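# Insert the peg fully into the block inside the box

## Task

Push the peg completely down into the hole of the block that sits on the floor of the open box.

## Robot and tools

ROBOT. Two arms, left_arm and right_arm, each with six revolute joints and a two-finger parallel gripper. Each base sits on a mounting plate, and both plates hang from one metal frame behind the arms; a "too close" message treats a plate and its half of the frame as part of that arm. Calibrated bases in the scene frame: left_arm at (+0.014, +0.181, +0.187) m, quat_wxyz (+0.999, -0.036, +0.003, -0.023); right_arm at (-0.043, -0.183, +0.187) m, quat_wxyz (+0.999, +0.036, +0.002, -0.015). Each base is tilted slightly, so gravity-up in the left base frame is (-0.004, -0.072, +0.997) and in the right one (-0.004, +0.072, +0.997).

FRAMES. Scene frame: origin at table-top height midway between the nominal bases, +z up, +x out over the table, +y toward left_arm (arm names do not match image sides). Hand positions, orientations and wrist camera poses are reported in each arm's own base frame; fixed cameras and the table use the scene frame. end_effector_position (m) is the point between the finger pads, roughly 1 cm short of the tips; the fingers point along the gripper's +z and close along its y. Reported hand poses can be a few centimetres off, worse at long reach.

JOINT ROWS. Every commanded row is one flat list of 14 numbers covering both arms, even when only one moves: left_arm waist, shoulder, elbow, wrist pitch, wrist yaw, wrist roll, opening, then the same seven for right_arm. Joint numbers are absolute target angles in radians, on the same scale as the Joint positions line. Stated ranges: waist -2.618 to 3.054, shoulder 0.000 to 3.142, elbow 0.000 to 3.142, wrist pitch -1.571 to 1.571, wrist yaw -1.571 to 1.571, wrist roll -2.094 to 2.094. True ends may differ by up to 0.059 rad; a target more than 0.059 rad outside a range (and further out than the joint now is) gets the call refused, and a target beyond the real end is clipped there, reported as "joint sent to its limit". Opening is an absolute command on -1 (closed) to +1 (fully open). Every row resends both grippers, so repeat the current opening to leave a gripper alone; 0 means half-open, not 'no change'.

TOOLS.
- execute_actions(actions, cameras): actions is a list of actions, each a table of up to 15 rows; each row lasts one 1/30 s step and a short table repeats its final row to fill 15 steps. An empty list just reports state and images. Per step a joint target cannot lead its measured angle by more than 0.339 rad (waist, shoulder, elbow) or 2.2 rad (wrist joints), and targets that would shift a gripper over 200 mm are scaled back, so distant goals take several actions.
- move(target, speed, blend, opening_speed, blocking, cameras): target is one 14-number row or a list of up to 15 rows of absolute angles; all joints travel in sync toward them (gripper paths curve, no obstacle avoidance). speed in rad/s for the joint with farthest to go, 0.01 to 12.57, default 0.5 (one value or one per target). blend in rad rounds corners of a list. opening_speed (0.2 or more, per second on the opening scale) ramps the fingers. blocking=false returns after about 0.5 s while motion continues; a new move replaces the running one. The result adds a "move:" line: done, off_target (resting over 0.035 rad from a target), moving, held or fault, plus limits=held if steps were withheld. done does not mean no contact.
- wait(seconds 0 to 10): arms keep their last command; a running move carries on.
- stop(): brakes the running move; faster motion needs more distance.
- zoom_image(camera, region): enlarged view of [x0, y0, x1, y1] pixels (max 504x504) from the latest image of cam_head_left, cam_head_right, cam_left_wrist or cam_right_wrist (each 672x504).
- read_manual(section): licence texts only.
- finished_scene(scene): ends the current scene (give its number); irreversible, and the peg must stay inserted without the robot.

RESULTS. Joint positions and Joint velocities give one block per arm in joint order, the last entry being the finger opening in metres (0.093 fully open; rate in m/s). "within noise" means that arm is still. Joint targets shows what joints are being driven toward now; resend it to hold a joint still. Tool commands shows current gripper commands. grip_measured is motor position on the -1..+1 scale: pads meet near -0.94, and each millimetre of object width adds about 0.0208; readings can be up to 0.02 high. To grasp a rigid flat-sided part firmly, command at least 0.24 below the width reading and keep sending it; release by sending a value well above it. Joint torques are total drive outputs in N m (positive toward larger angle), offset and noisy; joints 1 to 3 wrap sign beyond ±28. "joint command not followed" means the clearance check altered targets. Call results of actions also list joint angles at some steps.

CAUTIONS. Don't drop the peg, release it while moving, slam or hit things hard, or push very hard; faster moves and targets set deeper past contact press harder. Keep the grippers away from each other: a hard contact between arms, or one gripper closing on the other's fingers, can fail the task. Nothing may end up off the table. Loose objects may be nudged occasionally. Long reaches, held loads and pushing at unreachable poses heat motors: MOTOR HOT appears at 75 °C, at 90 °C the arm folds and goes idle, at 100 °C it goes limp. Friction may leave small turns undone. Scene time runs while you think, and a running move continues meanwhile.

Each tool is called as name(argument=value, ...) on one line, values as JSON.

## Session

execute_actions(actions=[])

Scene clock: 0.00 s.
left_arm: end_effector_position=(+0.3904, +0.0034, +0.0750) grip_measured=+1.000 end_effector_quat_wxyz=(+0.533, -0.034, +0.845, +0.014) | right_arm: end_effector_position=(+0.3826, -0.0317, +0.0874) grip_measured=+1.000 end_effector_quat_wxyz=(+0.563, +0.077, +0.822, -0.048)
Joint positions: left_arm=[-0.028 1.554 0.413 0.692 -0.086 -0.054 0.093] | right_arm=[-0.016 1.525 0.358 0.792 0.152 0.068 0.093]
Joint velocities: within noise
Joint torques (N m): no reading
Heat: left arm: 32 °C; right arm: 30 °C.
Joint targets: left_arm=[-0.028 1.547 0.422 0.695 -0.086 -0.054] | right_arm=[-0.016 1.516 0.368 0.802 0.152 0.068]
Tool commands: left_gripper/opening=+1.0 right_gripper/opening=+1.0

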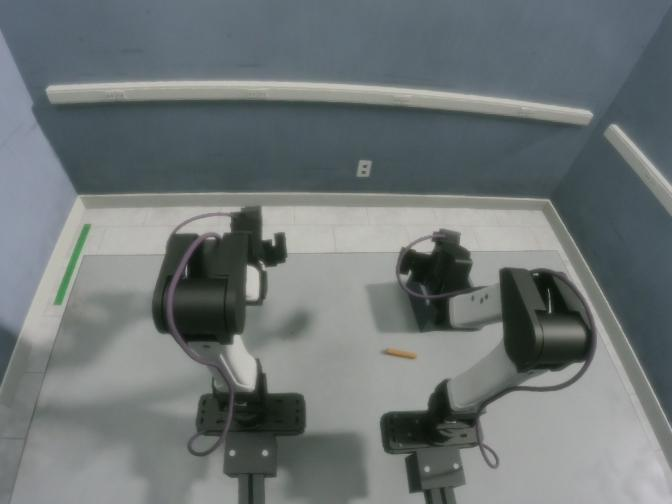

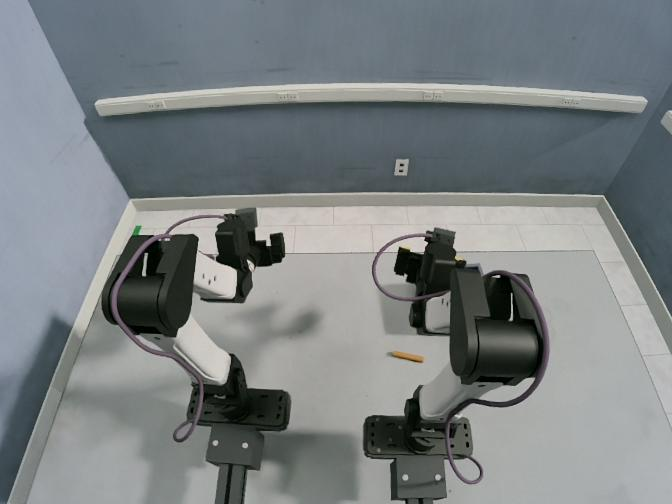

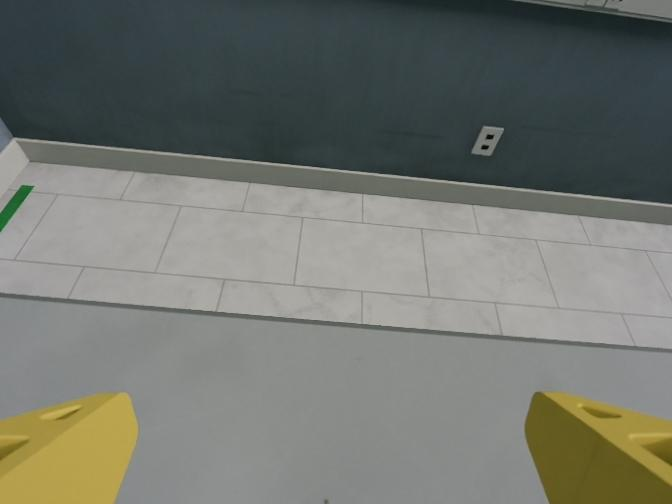

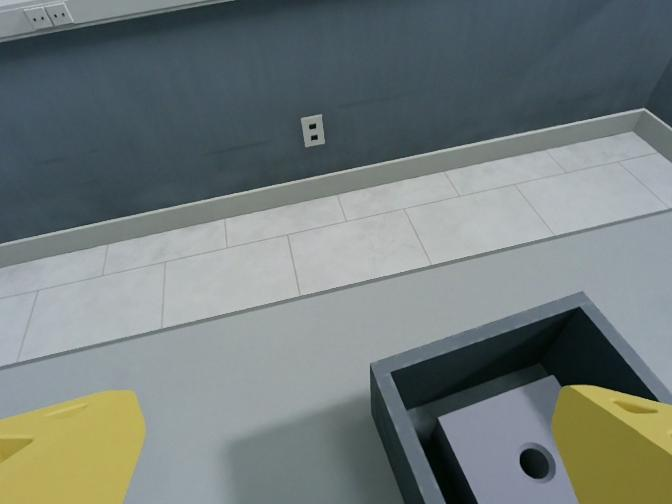

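zoom_image(camera="cam_head_left", region=[340, 240, 500, 380])

zoom_image(camera="cam_right_wrist", region=[340, 260, 672, 504])

Scaled by 3.150.

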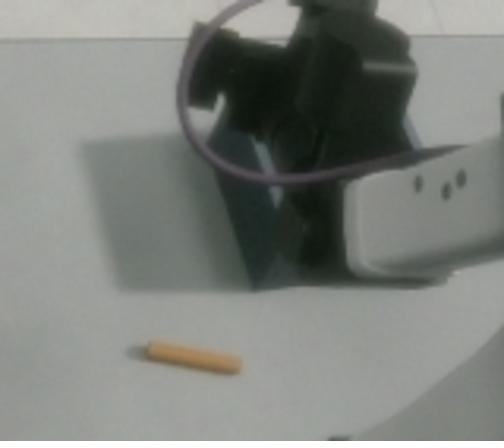

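Scaled by 1.518.

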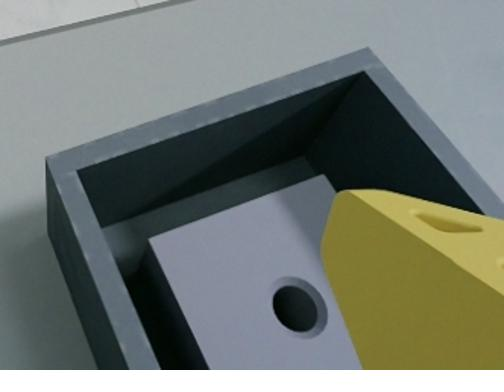

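move(target=[-0.028,1.547,0.422,0.695,-0.086,-0.054,1,0.2,1.634,0.831,-0.778,0.071,0,1], speed=1.0)

Scene clock: 47.50 s.
left_arm: end_effector_position=(+0.3904, +0.0034, +0.0750) grip_measured=+1.000 end_effector_quat_wxyz=(+0.533, -0.034, +0.845, +0.014) | right_arm: end_effector_position=(+0.2361, +0.0325, -0.0037) grip_measured=+1.000 end_effector_quat_wxyz=(-0.009, -0.091, +0.995, -0.041)
Joint positions: left_arm=[-0.028 1.554 0.413 0.692 -0.086 -0.054 0.093] | right_arm=[0.193 1.623 0.798 -0.772 0.079 0.012 0.093]
Joint velocities: within noise
Joint torques (N m): left_arm=[0.01 -4.59 5.93 2.2 -0.01 -0.05] | right_arm=[1.22 -4.3 9.28 0.07 -0.05 -0.07]
Heat: left arm: 33 °C; right arm: 32 °C.
Joint targets: left_arm=[-0.028 1.547 0.422 0.695 -0.086 -0.054] | right_arm=[0.200 1.634 0.831 -0.778 0.071 0.000]
move: done

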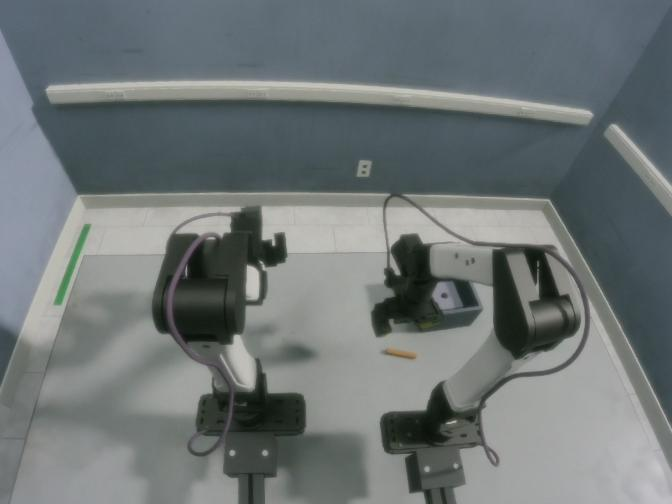

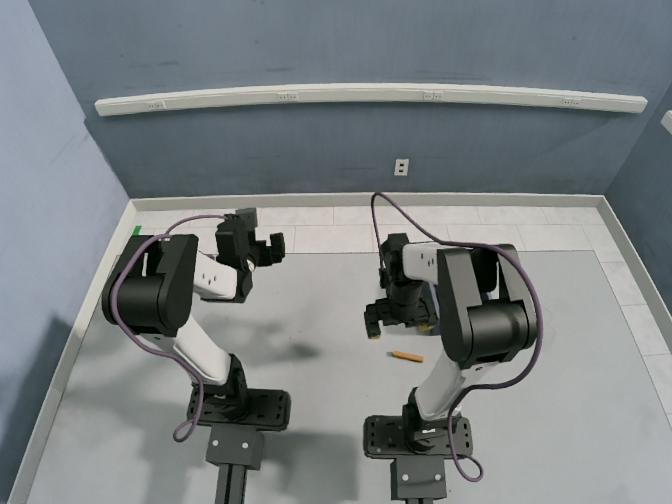

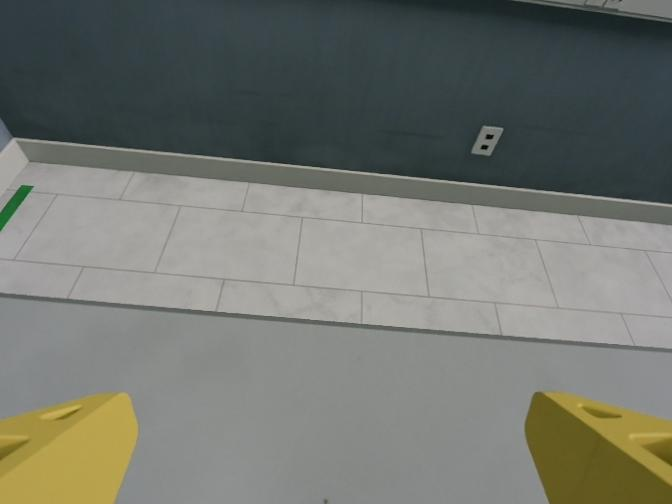

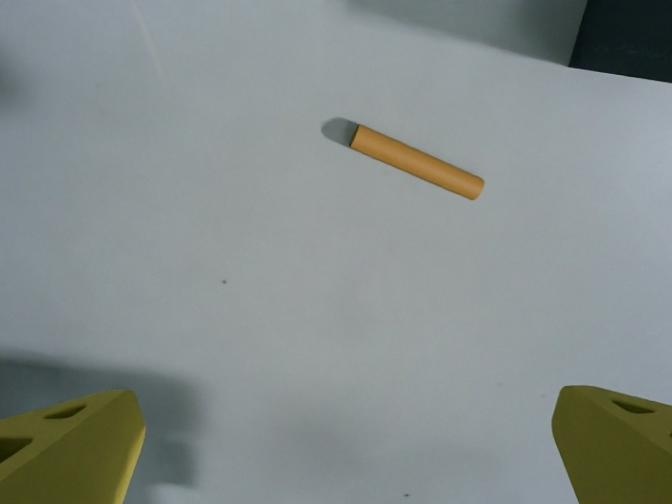

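move(target=[-0.028,1.547,0.422,0.695,-0.086,-0.054,1,-0.1,1.728,1.17,-0.98,0.071,0,1], speed=1.0, cameras=["cam_right_wrist","cam_head_right"])

Scene clock: 59.57 s.
left_arm: end_effector_position=(+0.3904, +0.0034, +0.0750) grip_measured=+1.000 end_effector_quat_wxyz=(+0.533, -0.034, +0.845, +0.014) | right_arm: end_effector_position=(+0.2999, -0.0419, +0.0506) grip_measured=+1.000 end_effector_quat_wxyz=(+0.011, +0.054, +0.998, -0.037)
Joint positions: left_arm=[-0.028 1.554 0.413 0.692 -0.086 -0.054 0.093] | right_arm=[-0.098 1.716 1.143 -0.973 0.074 0.01 0.093]
Joint velocities: within noise
Joint torques (N m): left_arm=[-0.01 -4.57 5.96 2.2 0 -0.05] | right_arm=[0.42 -5.98 9.55 0.15 0.03 -0.03]
Heat: left arm: 33 °C; right arm: 33 °C.
Joint targets: left_arm=[-0.028 1.547 0.422 0.695 -0.086 -0.054] | right_arm=[-0.100 1.728 1.170 -0.980 0.071 0.000]
move: done
Images, in order (width x height): cam_head_right 672x504, cam_right_wrist 672x504.

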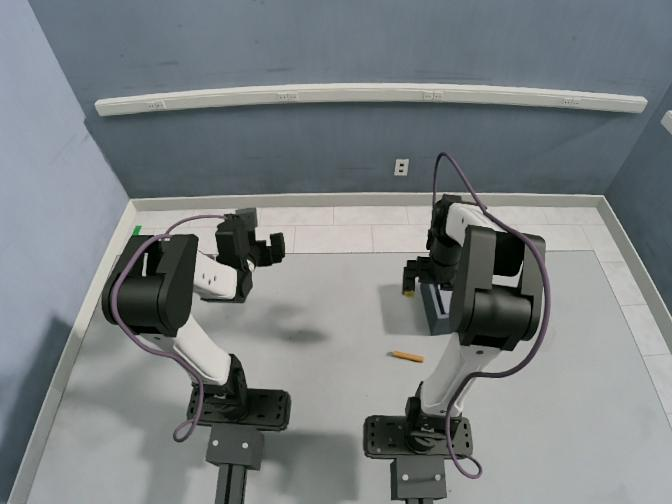

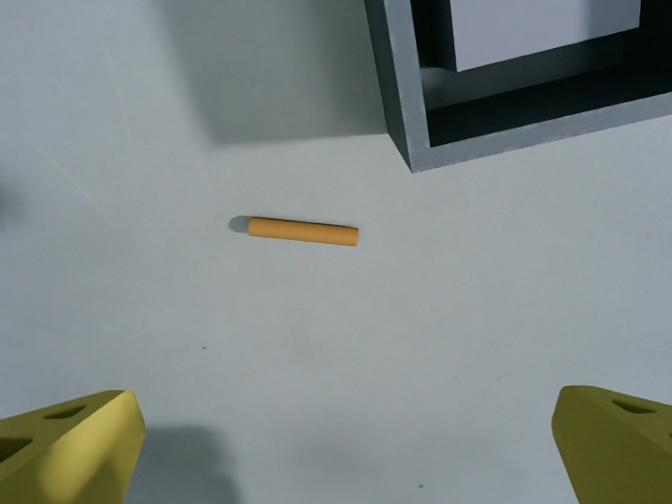

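move(target=[-0.028,1.547,0.422,0.695,-0.086,-0.054,1,-0.25,1.918,1.61,-1.24,0.071,0,1], speed=1.0, cameras=["cam_right_wrist","cam_head_right"])

Scene clock: 67.70 s.
left_arm: end_effector_position=(+0.3904, +0.0034, +0.0750) grip_measured=+1.000 end_effector_quat_wxyz=(+0.533, -0.034, +0.845, +0.014) | right_arm: end_effector_position=(+0.3465, -0.0998, +0.0993) grip_measured=+1.000 end_effector_quat_wxyz=(+0.002, +0.128, +0.991, -0.037)
Joint positions: left_arm=[-0.028 1.554 0.413 0.692 -0.086 -0.054 0.093] | right_arm=[-0.246 1.903 1.577 -1.232 0.073 0.01 0.093]
Joint velocities: within noise
Joint torques (N m): left_arm=[0.02 -4.56 5.9 2.19 -0.01 -0.06] | right_arm=[0.31 -7.9 10.41 0.08 0.03 -0.04]
Heat: left arm: 33 °C; right arm: 34 °C.
Joint targets: left_arm=[-0.028 1.547 0.422 0.695 -0.086 -0.054] | right_arm=[-0.250 1.918 1.610 -1.240 0.071 0.000]
move: done
Images, in order (width x height): cam_head_right 672x504, cam_right_wrist 672x504.

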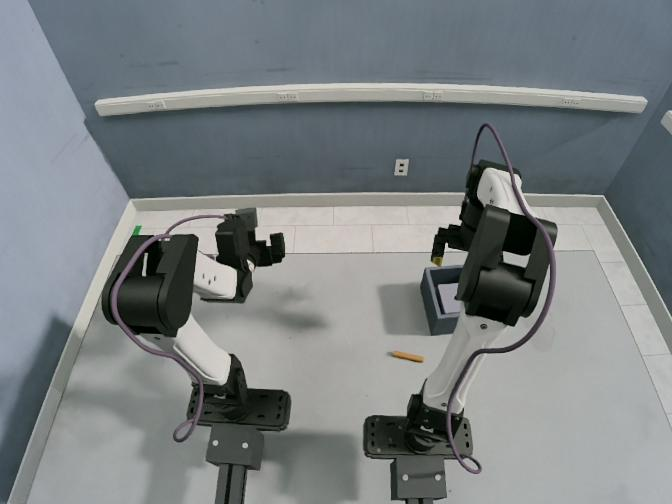

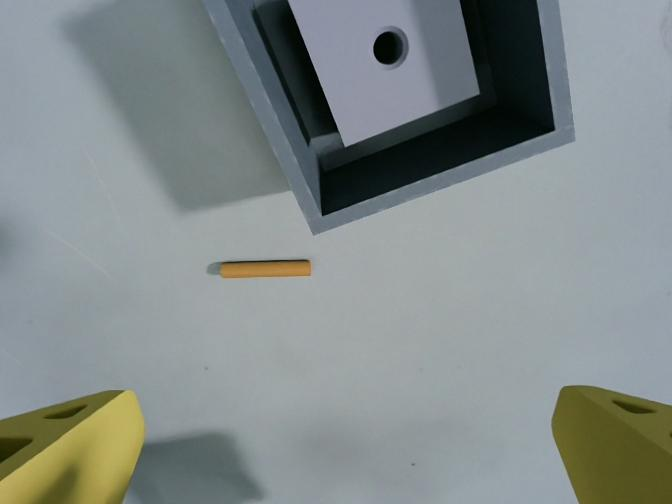

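move(target=[-0.028,1.547,0.422,0.695,-0.086,-0.054,1,0.322,2.188,0.997,-0.60,0.397,-0.981,1], speed=1.0, cameras=["cam_right_wrist","cam_head_right","cam_head_left"])

Scene clock: 120.37 s.
left_arm: end_effector_position=(+0.3904, +0.0034, +0.0750) grip_measured=+1.000 end_effector_quat_wxyz=(+0.533, -0.034, +0.845, +0.014) | right_arm: end_effector_position=(+0.2769, +0.0242, -0.0975) grip_measured=+1.000 end_effector_quat_wxyz=(-0.163, -0.603, +0.767, -0.149)
Joint positions: left_arm=[-0.028 1.554 0.413 0.692 -0.086 -0.054 0.093] | right_arm=[0.321 2.18 1.003 -0.613 0.392 -0.969 0.093]
Joint velocities: within noise
Joint torques (N m): left_arm=[-0.06 -4.64 5.89 2.2 -0.01 -0.06] | right_arm=[0.73 -7.86 3.56 -0.12 0.23 -0.12]
Heat: left arm: 34 °C; right arm: 39 °C.
Joint targets: left_arm=[-0.028 1.547 0.422 0.695 -0.086 -0.054] | right_arm=[0.322 2.188 0.997 -0.600 0.397 -0.981]
move: done
Images, in order (width x height): cam_head_left 672x504, cam_head_right 672x504, cam_right_wrist 672x504.

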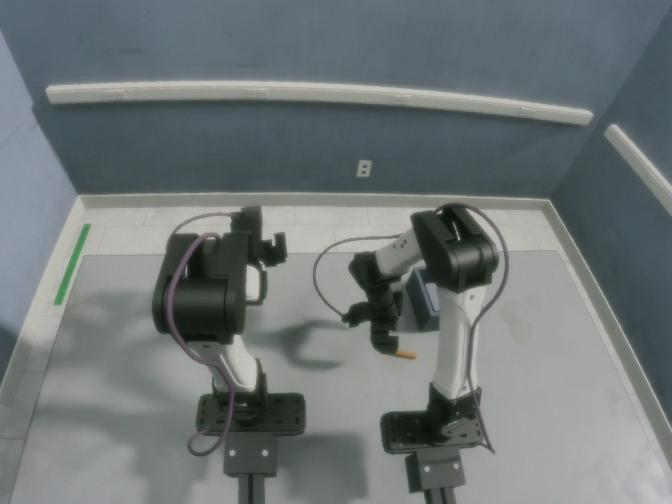

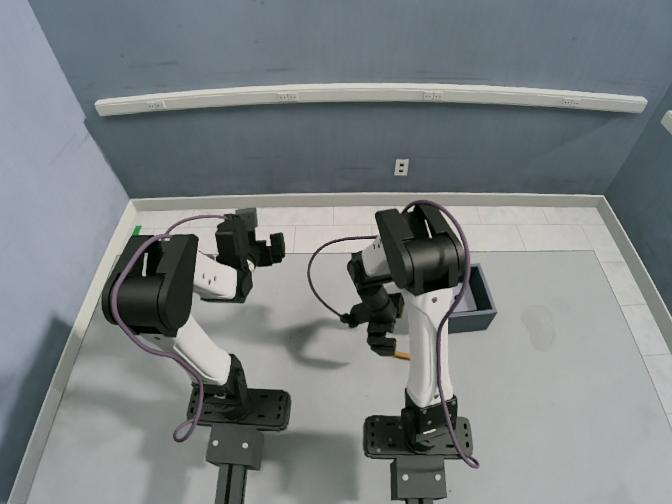

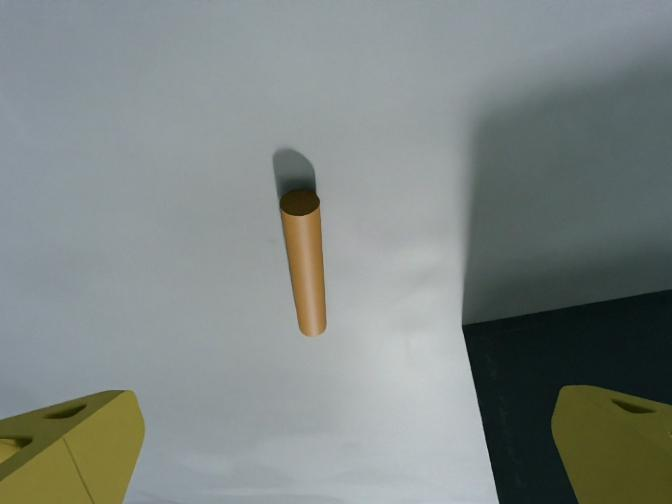

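move(target=[-0.028,1.547,0.422,0.695,-0.086,-0.054,1,0.311,2.315,0.913,-0.405,0.397,-0.99,1], speed=0.7, cameras=["cam_right_wrist","cam_head_right","cam_head_left"])

Scene clock: 143.90 s.
left_arm: end_effector_position=(+0.3904, +0.0034, +0.0750) grip_measured=+1.000 end_effector_quat_wxyz=(+0.533, -0.034, +0.845, +0.014) | right_arm: end_effector_position=(+0.2545, +0.0164, -0.1441) grip_measured=+1.000 end_effector_quat_wxyz=(-0.172, -0.607, +0.762, -0.146)
Joint positions: left_arm=[-0.028 1.554 0.413 0.692 -0.086 -0.054 0.093] | right_arm=[0.321 2.307 0.918 -0.418 0.394 -0.978 0.093]
Joint velocities: within noise
Joint torques (N m): left_arm=[-0.06 -4.59 5.89 2.2 -0.01 -0.04] | right_arm=[0.02 -7.72 2.32 -0.18 0.21 -0.11]
Heat: left arm: 35 °C; right arm: 35 °C.
Joint targets: left_arm=[-0.028 1.547 0.422 0.695 -0.086 -0.054] | right_arm=[0.311 2.315 0.913 -0.405 0.397 -0.990]
move: done
Images, in order (width x height): cam_head_left 672x504, cam_head_right 672x504, cam_right_wrist 672x504.

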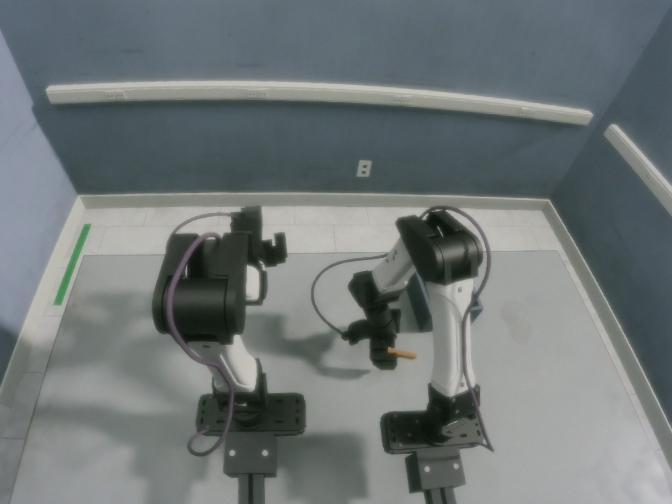

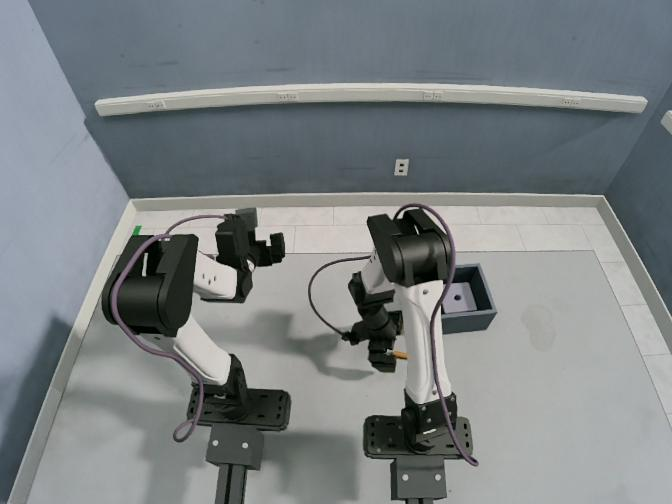

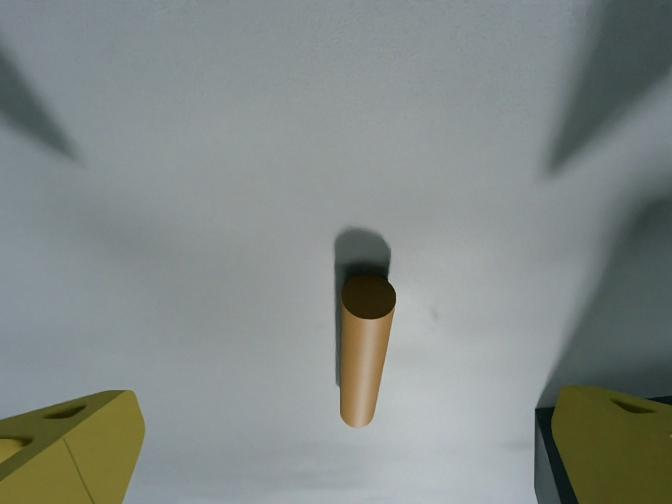

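move(target=[-0.028,1.547,0.422,0.695,-0.086,-0.054,1,0.279,2.426,0.927,-0.303,0.4,-0.985,1], speed=0.3, cameras=["cam_right_wrist"])

zoom_image(camera="cam_right_wrist", region=[100, 250, 600, 504])

Scene clock: 153.60 s.
left_arm: end_effector_position=(+0.3904, +0.0034, +0.0750) grip_measured=+1.000 end_effector_quat_wxyz=(+0.533, -0.034, +0.845, +0.014) | right_arm: end_effector_position=(+0.2458, +0.0047, -0.1725) grip_measured=+1.000 end_effector_quat_wxyz=(-0.184, -0.595, +0.770, -0.141)
Joint positions: left_arm=[-0.028 1.554 0.413 0.692 -0.086 -0.054 0.093] | right_arm=[0.286 2.413 0.918 -0.332 0.396 -0.979 0.093]
Joint velocities: within noise
Joint torques (N m): left_arm=[-0.01 -4.59 5.9 2.21 -0.02 -0.05] | right_arm=[0.14 -7.39 3.18 -0.09 0.22 -0.02]
Heat: left arm: 35 °C; right arm: 34 °C.
Joint targets: left_arm=[-0.028 1.547 0.422 0.695 -0.086 -0.054] | right_arm=[0.279 2.426 0.927 -0.303 0.400 -0.985]
move: done
Images, in order (width x height): cam_right_wrist 672x504.

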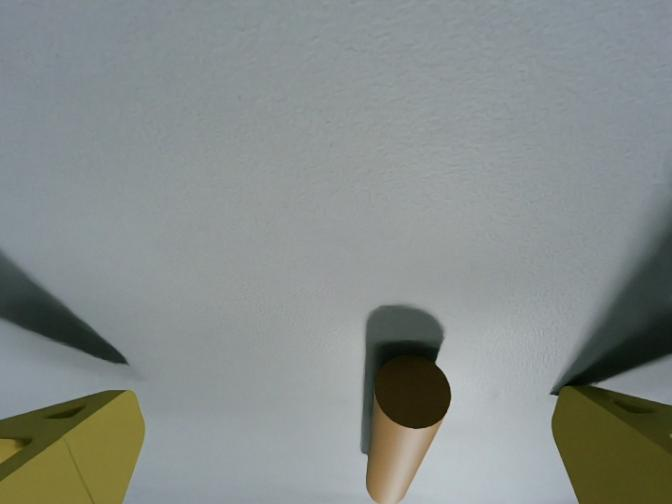

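Scaled by 1.008.

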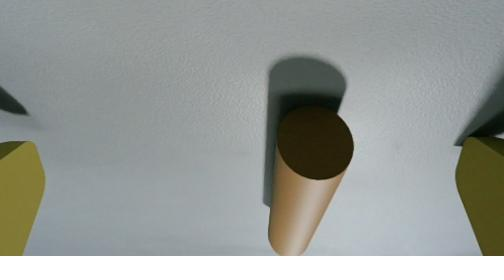

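move(target=[-0.028,1.547,0.422,0.695,-0.086,-0.054,1,0.241,2.431,0.926,-0.277,0.4,-0.985,0.3], speed=0.3, cameras=["cam_right_wrist"])

Scene clock: 161.77 s.
left_arm: end_effector_position=(+0.3904, +0.0034, +0.0750) grip_measured=+1.000 end_effector_quat_wxyz=(+0.533, -0.034, +0.845, +0.014) | right_arm: end_effector_position=(+0.2503, +0.0014, -0.1740) grip_measured=+0.301 end_effector_quat_wxyz=(-0.175, -0.586, +0.778, -0.141)
Joint positions: left_arm=[-0.028 1.554 0.413 0.692 -0.086 -0.054 0.093] | right_arm=[0.265 2.413 0.918 -0.31 0.392 -0.979 0.06]
Joint velocities: within noise
Joint torques (N m): left_arm=[-0.05 -4.6 5.91 2.21 0 -0.05] | right_arm=[-1.42 -6.98 2.97 0.04 0.26 -0.05]
Heat: left arm: 35 °C; right arm: 33 °C.
Joint targets: left_arm=[-0.028 1.547 0.422 0.695 -0.086 -0.054] | right_arm=[0.241 2.431 0.926 -0.277 0.400 -0.985]
move: done
Images, in order (width x height): cam_right_wrist 672x504.

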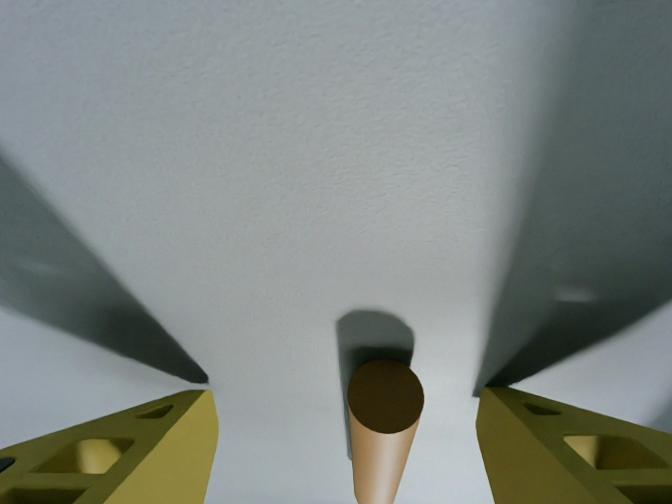

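move(target=[-0.028,1.547,0.422,0.695,-0.086,-0.054,1,0.26,2.42,0.922,-0.297,0.4,-0.985,-1], speed=0.3, opening_speed=1.0, cameras=["cam_right_wrist"])

Scene clock: 167.97 s.
left_arm: end_effector_position=(+0.3904, +0.0034, +0.0750) grip_measured=+1.000 end_effector_quat_wxyz=(+0.533, -0.034, +0.845, +0.014) | right_arm: end_effector_position=(+0.2580, +0.0000, -0.1740) grip_measured=-0.794 end_effector_quat_wxyz=(-0.166, -0.583, +0.780, -0.153)
Joint positions: left_arm=[-0.028 1.554 0.413 0.692 -0.086 -0.054 0.093] | right_arm=[0.262 2.413 0.922 -0.286 0.409 -0.979 0.007]
Joint velocities: within noise
Joint torques (N m): left_arm=[0.01 -4.57 5.89 2.2 -0.01 -0.06] | right_arm=[0.61 -7.95 2.39 -0.38 0.15 0]
Heat: left arm: 35 °C; right arm: 33 °C.
Joint targets: left_arm=[-0.028 1.547 0.422 0.695 -0.086 -0.054] | right_arm=[0.260 2.420 0.922 -0.297 0.400 -0.985]
move: done
Images, in order (width x height): cam_right_wrist 672x504.

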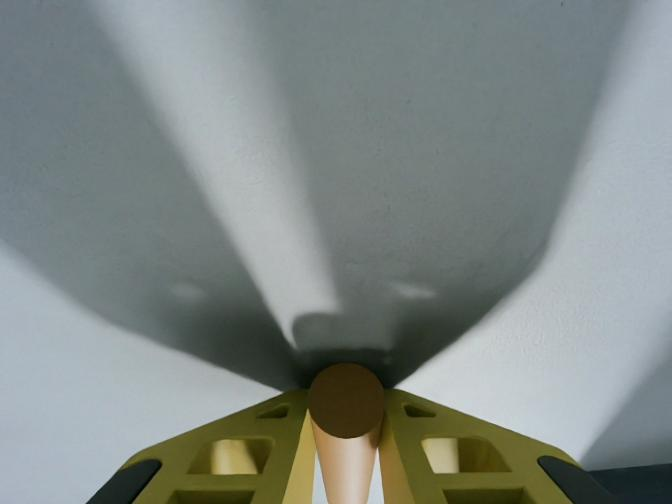

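move(target=[[-0.028,1.547,0.422,0.695,-0.086,-0.054,1,0.26,2.18,0.972,-0.6,0.4,-0.985,-1],[-0.028,1.547,0.422,0.695,-0.086,-0.054,1,0.2,1.95,0.58,1.015,0.025,-0.06,-1],[-0.028,1.547,0.422,0.695,-0.086,-0.054,1,-0.357,1.948,0.578,1.015,0.025,-0.06,-1]], speed=[0.5,0.9,0.6])

Scene clock: 188.93 s.
left_arm: end_effector_position=(+0.3904, +0.0034, +0.0750) grip_measured=+1.000 end_effector_quat_wxyz=(+0.533, -0.034, +0.845, +0.014) | right_arm: end_effector_position=(+0.4201, -0.1622, +0.0273) grip_measured=-0.810 end_effector_quat_wxyz=(+0.533, +0.127, +0.826, -0.130)
Joint positions: left_arm=[-0.028 1.554 0.413 0.692 -0.086 -0.054 0.093] | right_arm=[-0.357 1.988 0.589 0.99 0.032 -0.073 0.006]
Joint velocities: within noise
Joint torques (N m): left_arm=[-0.01 -4.6 5.93 2.19 -0.01 -0.06] | right_arm=[0.59 -11.59 3.59 2.17 -0.09 0.2]
Heat: left arm: 35 °C; right arm: 34 °C.
Joint targets: left_arm=[-0.028 1.547 0.422 0.695 -0.086 -0.054] | right_arm=[-0.357 1.948 0.578 1.015 0.025 -0.060]
move: off_target (right_arm); right_arm: the shoulder is farthest, 0.040 rad from its target

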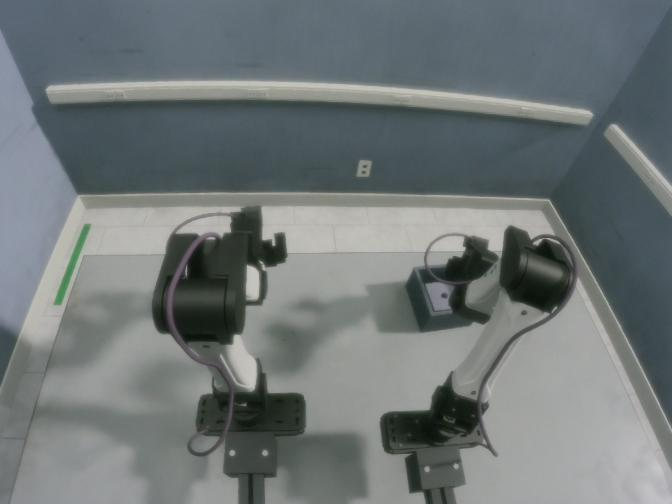

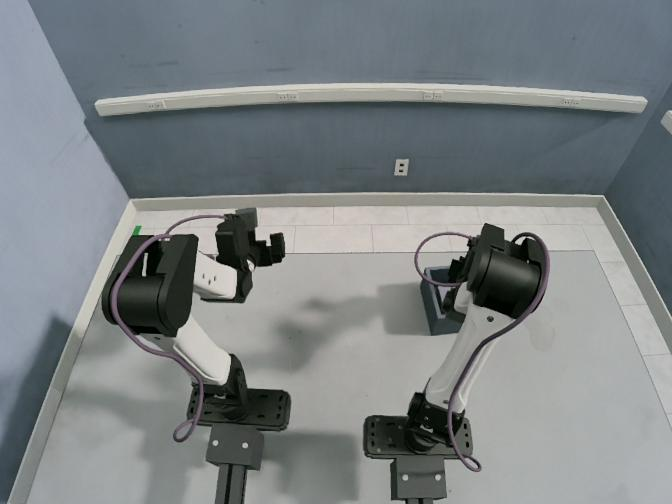

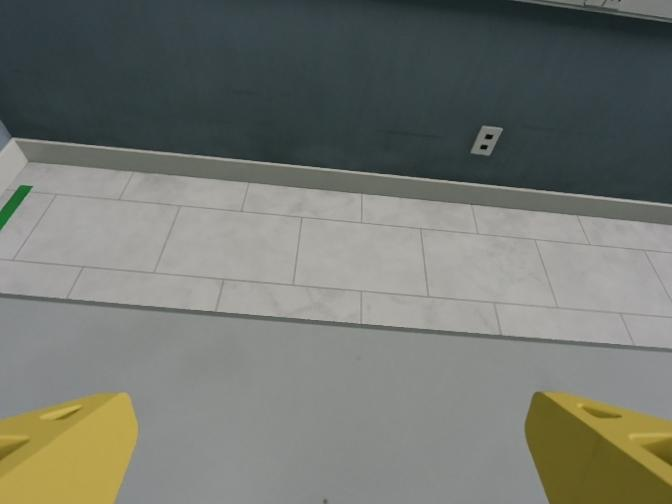

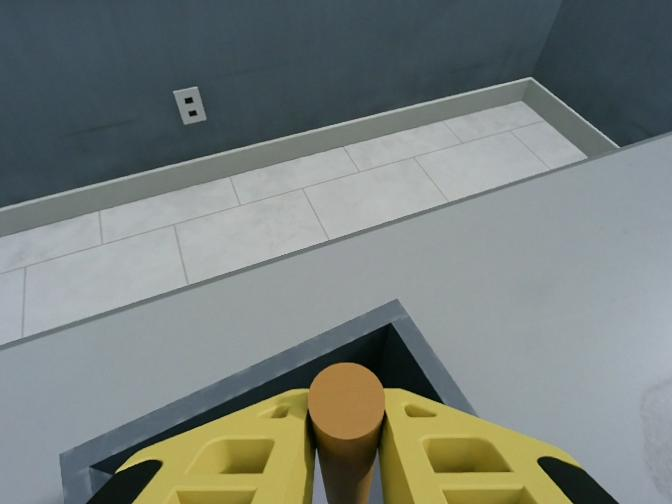

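zoom_image(camera="cam_head_left", region=[390, 220, 520, 340])

zoom_image(camera="cam_head_right", region=[400, 220, 530, 340])

zoom_image(camera="cam_right_wrist", region=[40, 280, 500, 504])

Scaled by 3.877.

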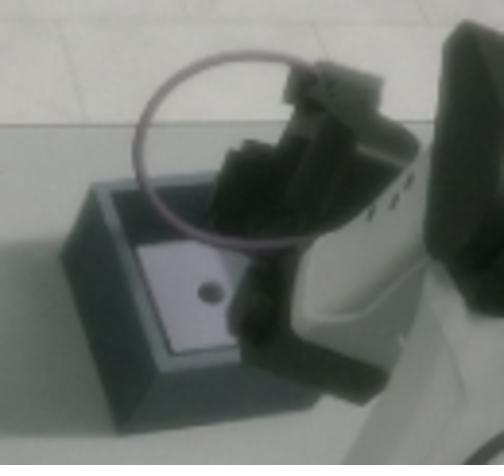

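Scaled by 3.877.

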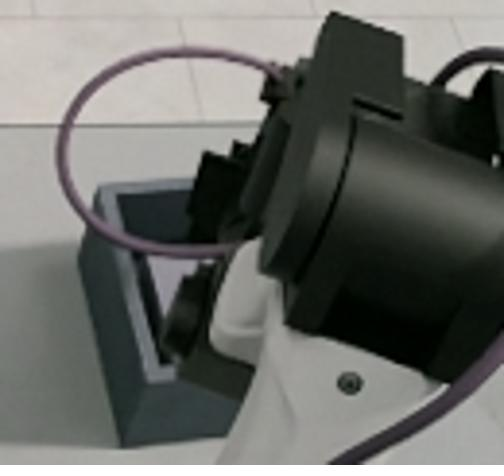

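Scaled by 1.096.

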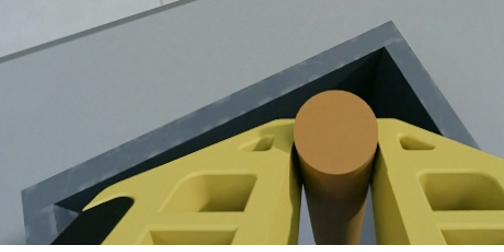

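move(target=[-0.524,2.149,0.762,0.86,0.709,0.36,1,-0.357,1.92,0.578,1.03,0.025,-0.06,-1], speed=0.8)

Scene clock: 232.37 s.
left_arm: end_effector_position=(+0.3222, -0.3116, -0.0005) grip_measured=+1.000 end_effector_quat_wxyz=(+0.430, +0.498, +0.672, -0.339) | right_arm: end_effector_position=(+0.4232, -0.1634, +0.0421) grip_measured=-0.810 end_effector_quat_wxyz=(+0.550, +0.125, +0.815, -0.133)
Joint positions: left_arm=[-0.524 2.134 0.737 0.844 0.702 0.349 0.093] | right_arm=[-0.357 1.961 0.589 1.004 0.032 -0.073 0.006]
Joint velocities: within noise
Joint torques (N m): left_arm=[-0.27 -5.78 6.02 2.1 0.37 0.07] | right_arm=[0.57 -11.54 3.86 2.19 -0.04 0.21]
Heat: left arm: 36 °C; right arm: 40 °C.
Joint targets: left_arm=[-0.524 2.149 0.762 0.860 0.709 0.360] | right_arm=[-0.357 1.920 0.578 1.030 0.025 -0.060]
move: off_target (right_arm); right_arm: the shoulder is farthest, 0.041 rad from its target

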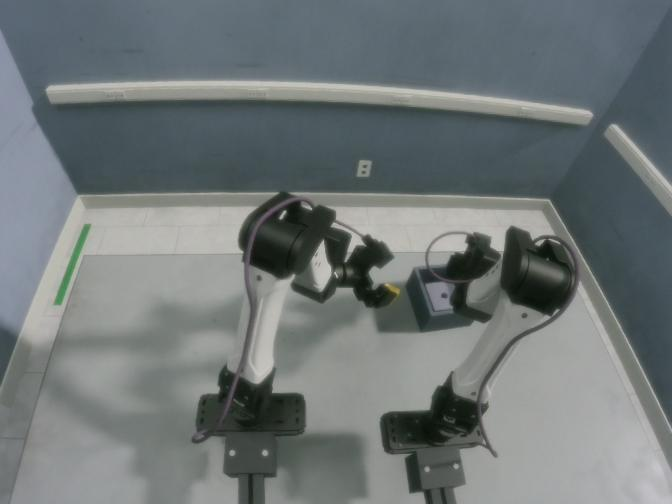

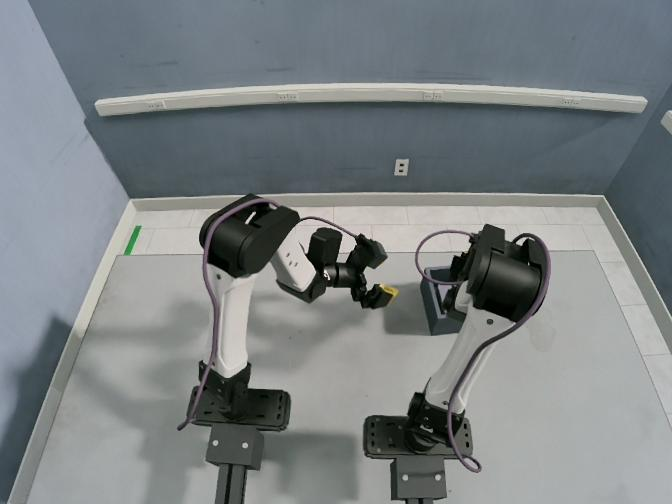

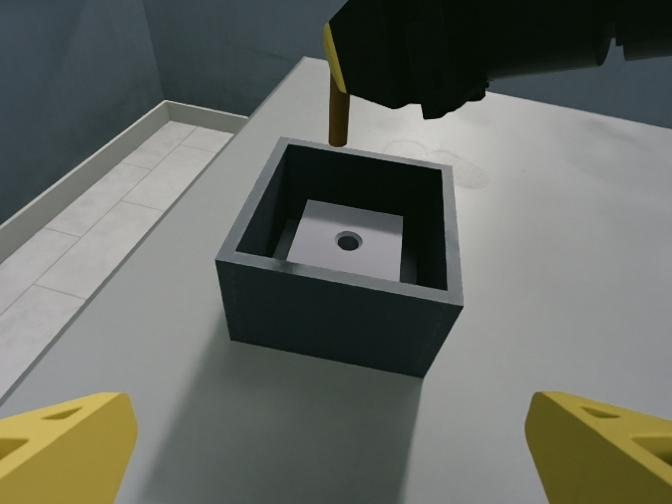

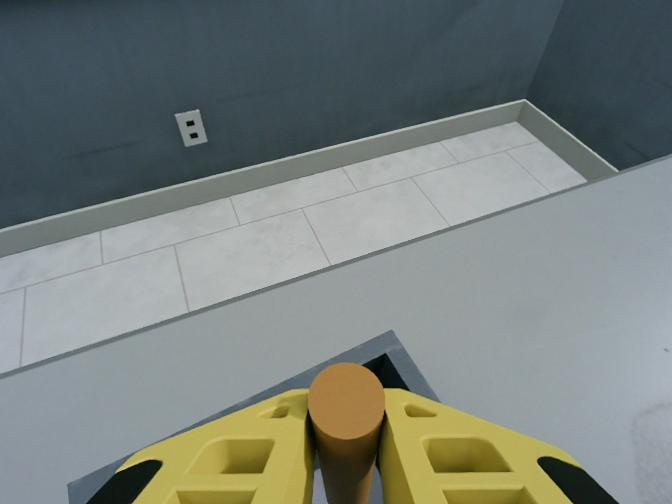

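move(target=[-0.524,2.149,0.762,0.86,0.709,0.36,1,-0.365,2.24,0.519,1.42,0.02,-0.055,-1], speed=0.4)

zoom_image(camera="cam_left_wrist", region=[200, 60, 480, 300])

Scene clock: 263.67 s.
left_arm: end_effector_position=(+0.3222, -0.3117, -0.0003) grip_measured=+1.000 end_effector_quat_wxyz=(+0.430, +0.499, +0.672, -0.339) | right_arm: end_effector_position=(+0.4097, -0.1584, -0.0034) grip_measured=-0.810 end_effector_quat_wxyz=(+0.572, +0.125, +0.799, -0.137)
Joint positions: left_arm=[-0.524 2.134 0.737 0.845 0.703 0.349 0.093] | right_arm=[-0.357 2.229 0.526 1.388 0.032 -0.069 0.006]
Joint velocities: within noise
Joint torques (N m): left_arm=[-0.25 -5.83 6.05 2.1 0.36 0.06] | right_arm=[-0.14 -7.25 2.22 2.29 -0.11 0.2]
Heat: left arm: 35 °C; right arm: 43 °C.
Joint targets: left_arm=[-0.524 2.149 0.762 0.860 0.709 0.360] | right_arm=[-0.365 2.240 0.519 1.420 0.020 -0.055]
move: done

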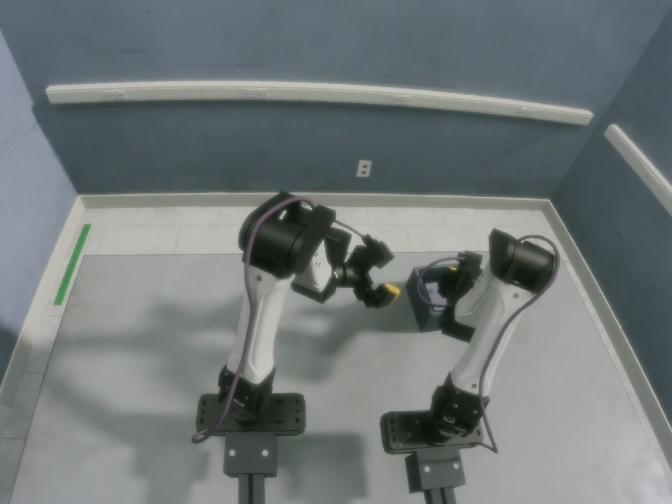

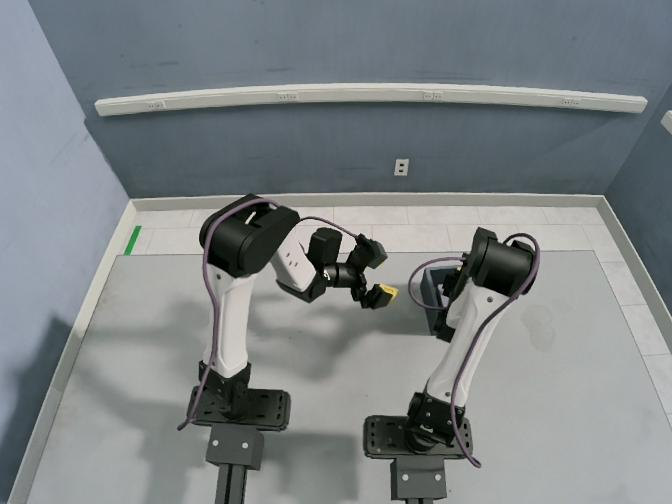

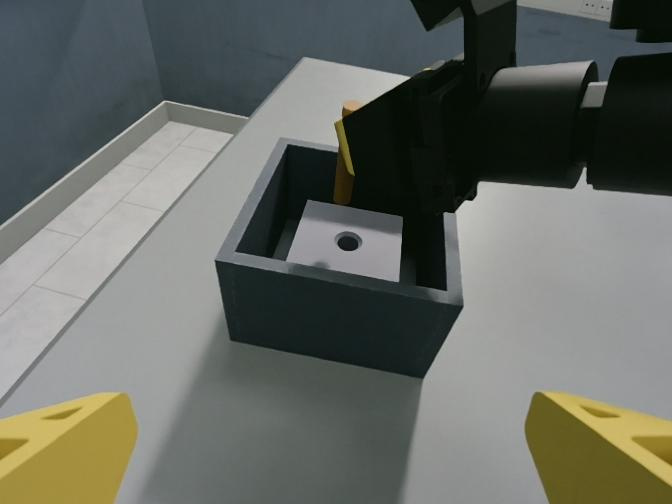

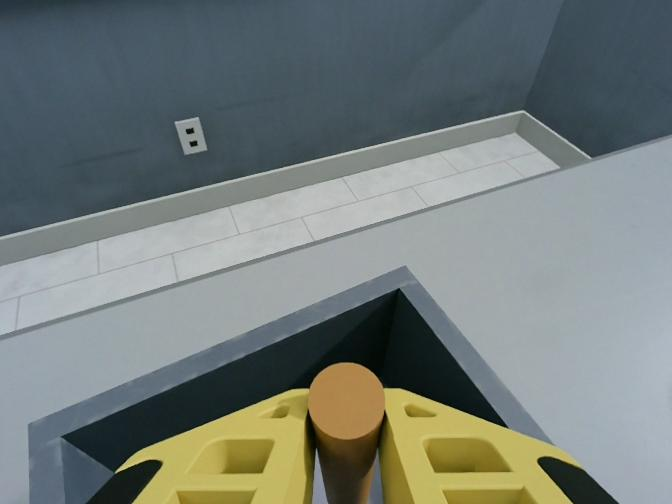

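Scaled by 1.800.

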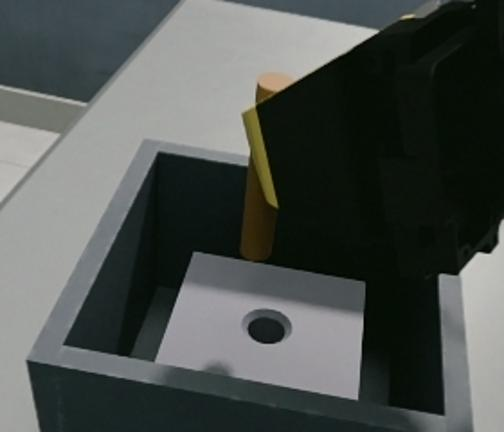

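move(target=[-0.524,2.149,0.762,0.86,0.709,0.36,1,-0.404,2.32,0.531,1.45,0.02,-0.055,-1], speed=0.3, cameras=["cam_left_wrist","cam_right_wrist"])

zoom_image(camera="cam_left_wrist", region=[200, 60, 480, 300])

Scene clock: 284.70 s.
left_arm: end_effector_position=(+0.3222, -0.3117, -0.0003) grip_measured=+1.000 end_effector_quat_wxyz=(+0.430, +0.499, +0.672, -0.339) | right_arm: end_effector_position=(+0.3954, -0.1716, -0.0304) grip_measured=-0.810 end_effector_quat_wxyz=(+0.547, +0.143, +0.812, -0.143)
Joint positions: left_arm=[-0.524 2.134 0.737 0.845 0.703 0.349 0.093] | right_arm=[-0.397 2.308 0.526 1.413 0.031 -0.069 0.006]
Joint velocities: within noise
Joint torques (N m): left_arm=[-0.24 -5.71 6.05 2.1 0.36 0.06] | right_arm=[0.08 -7.16 2.86 2.3 -0.09 0.21]
Heat: left arm: 36 °C; right arm: 39 °C.
Joint targets: left_arm=[-0.524 2.149 0.762 0.860 0.709 0.360] | right_arm=[-0.404 2.320 0.531 1.450 0.020 -0.055]
move: off_target (right_arm); right_arm: the wrist pitch is farthest, 0.037 rad from its target
Images, in order (width x height): cam_left_wrist 672x504, cam_right_wrist 672x504.

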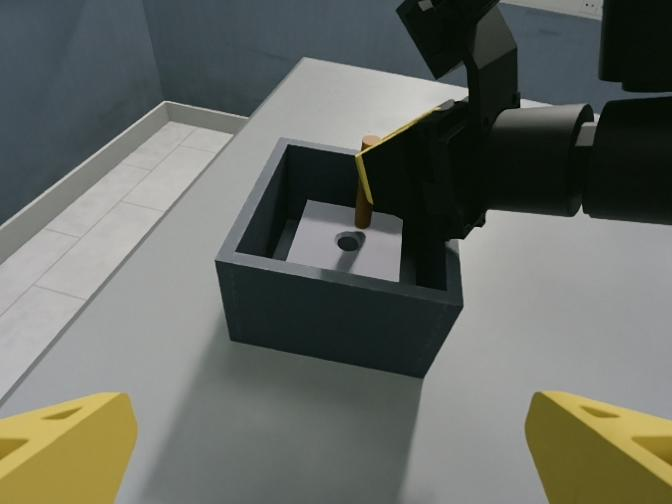

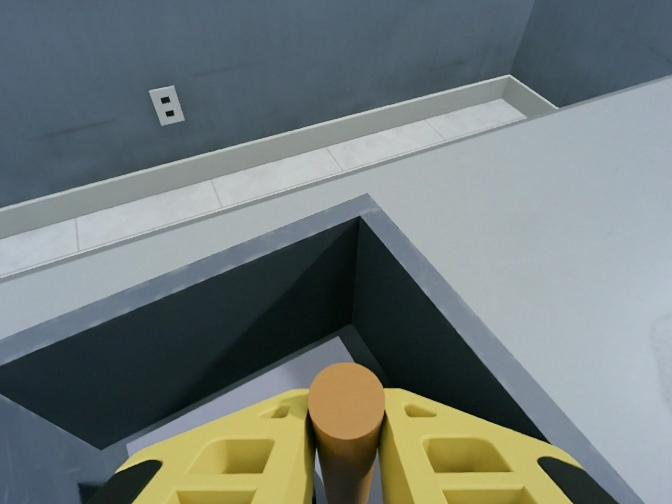

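Scaled by 1.800.

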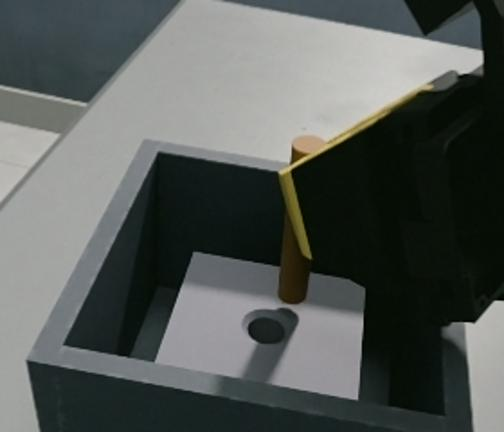

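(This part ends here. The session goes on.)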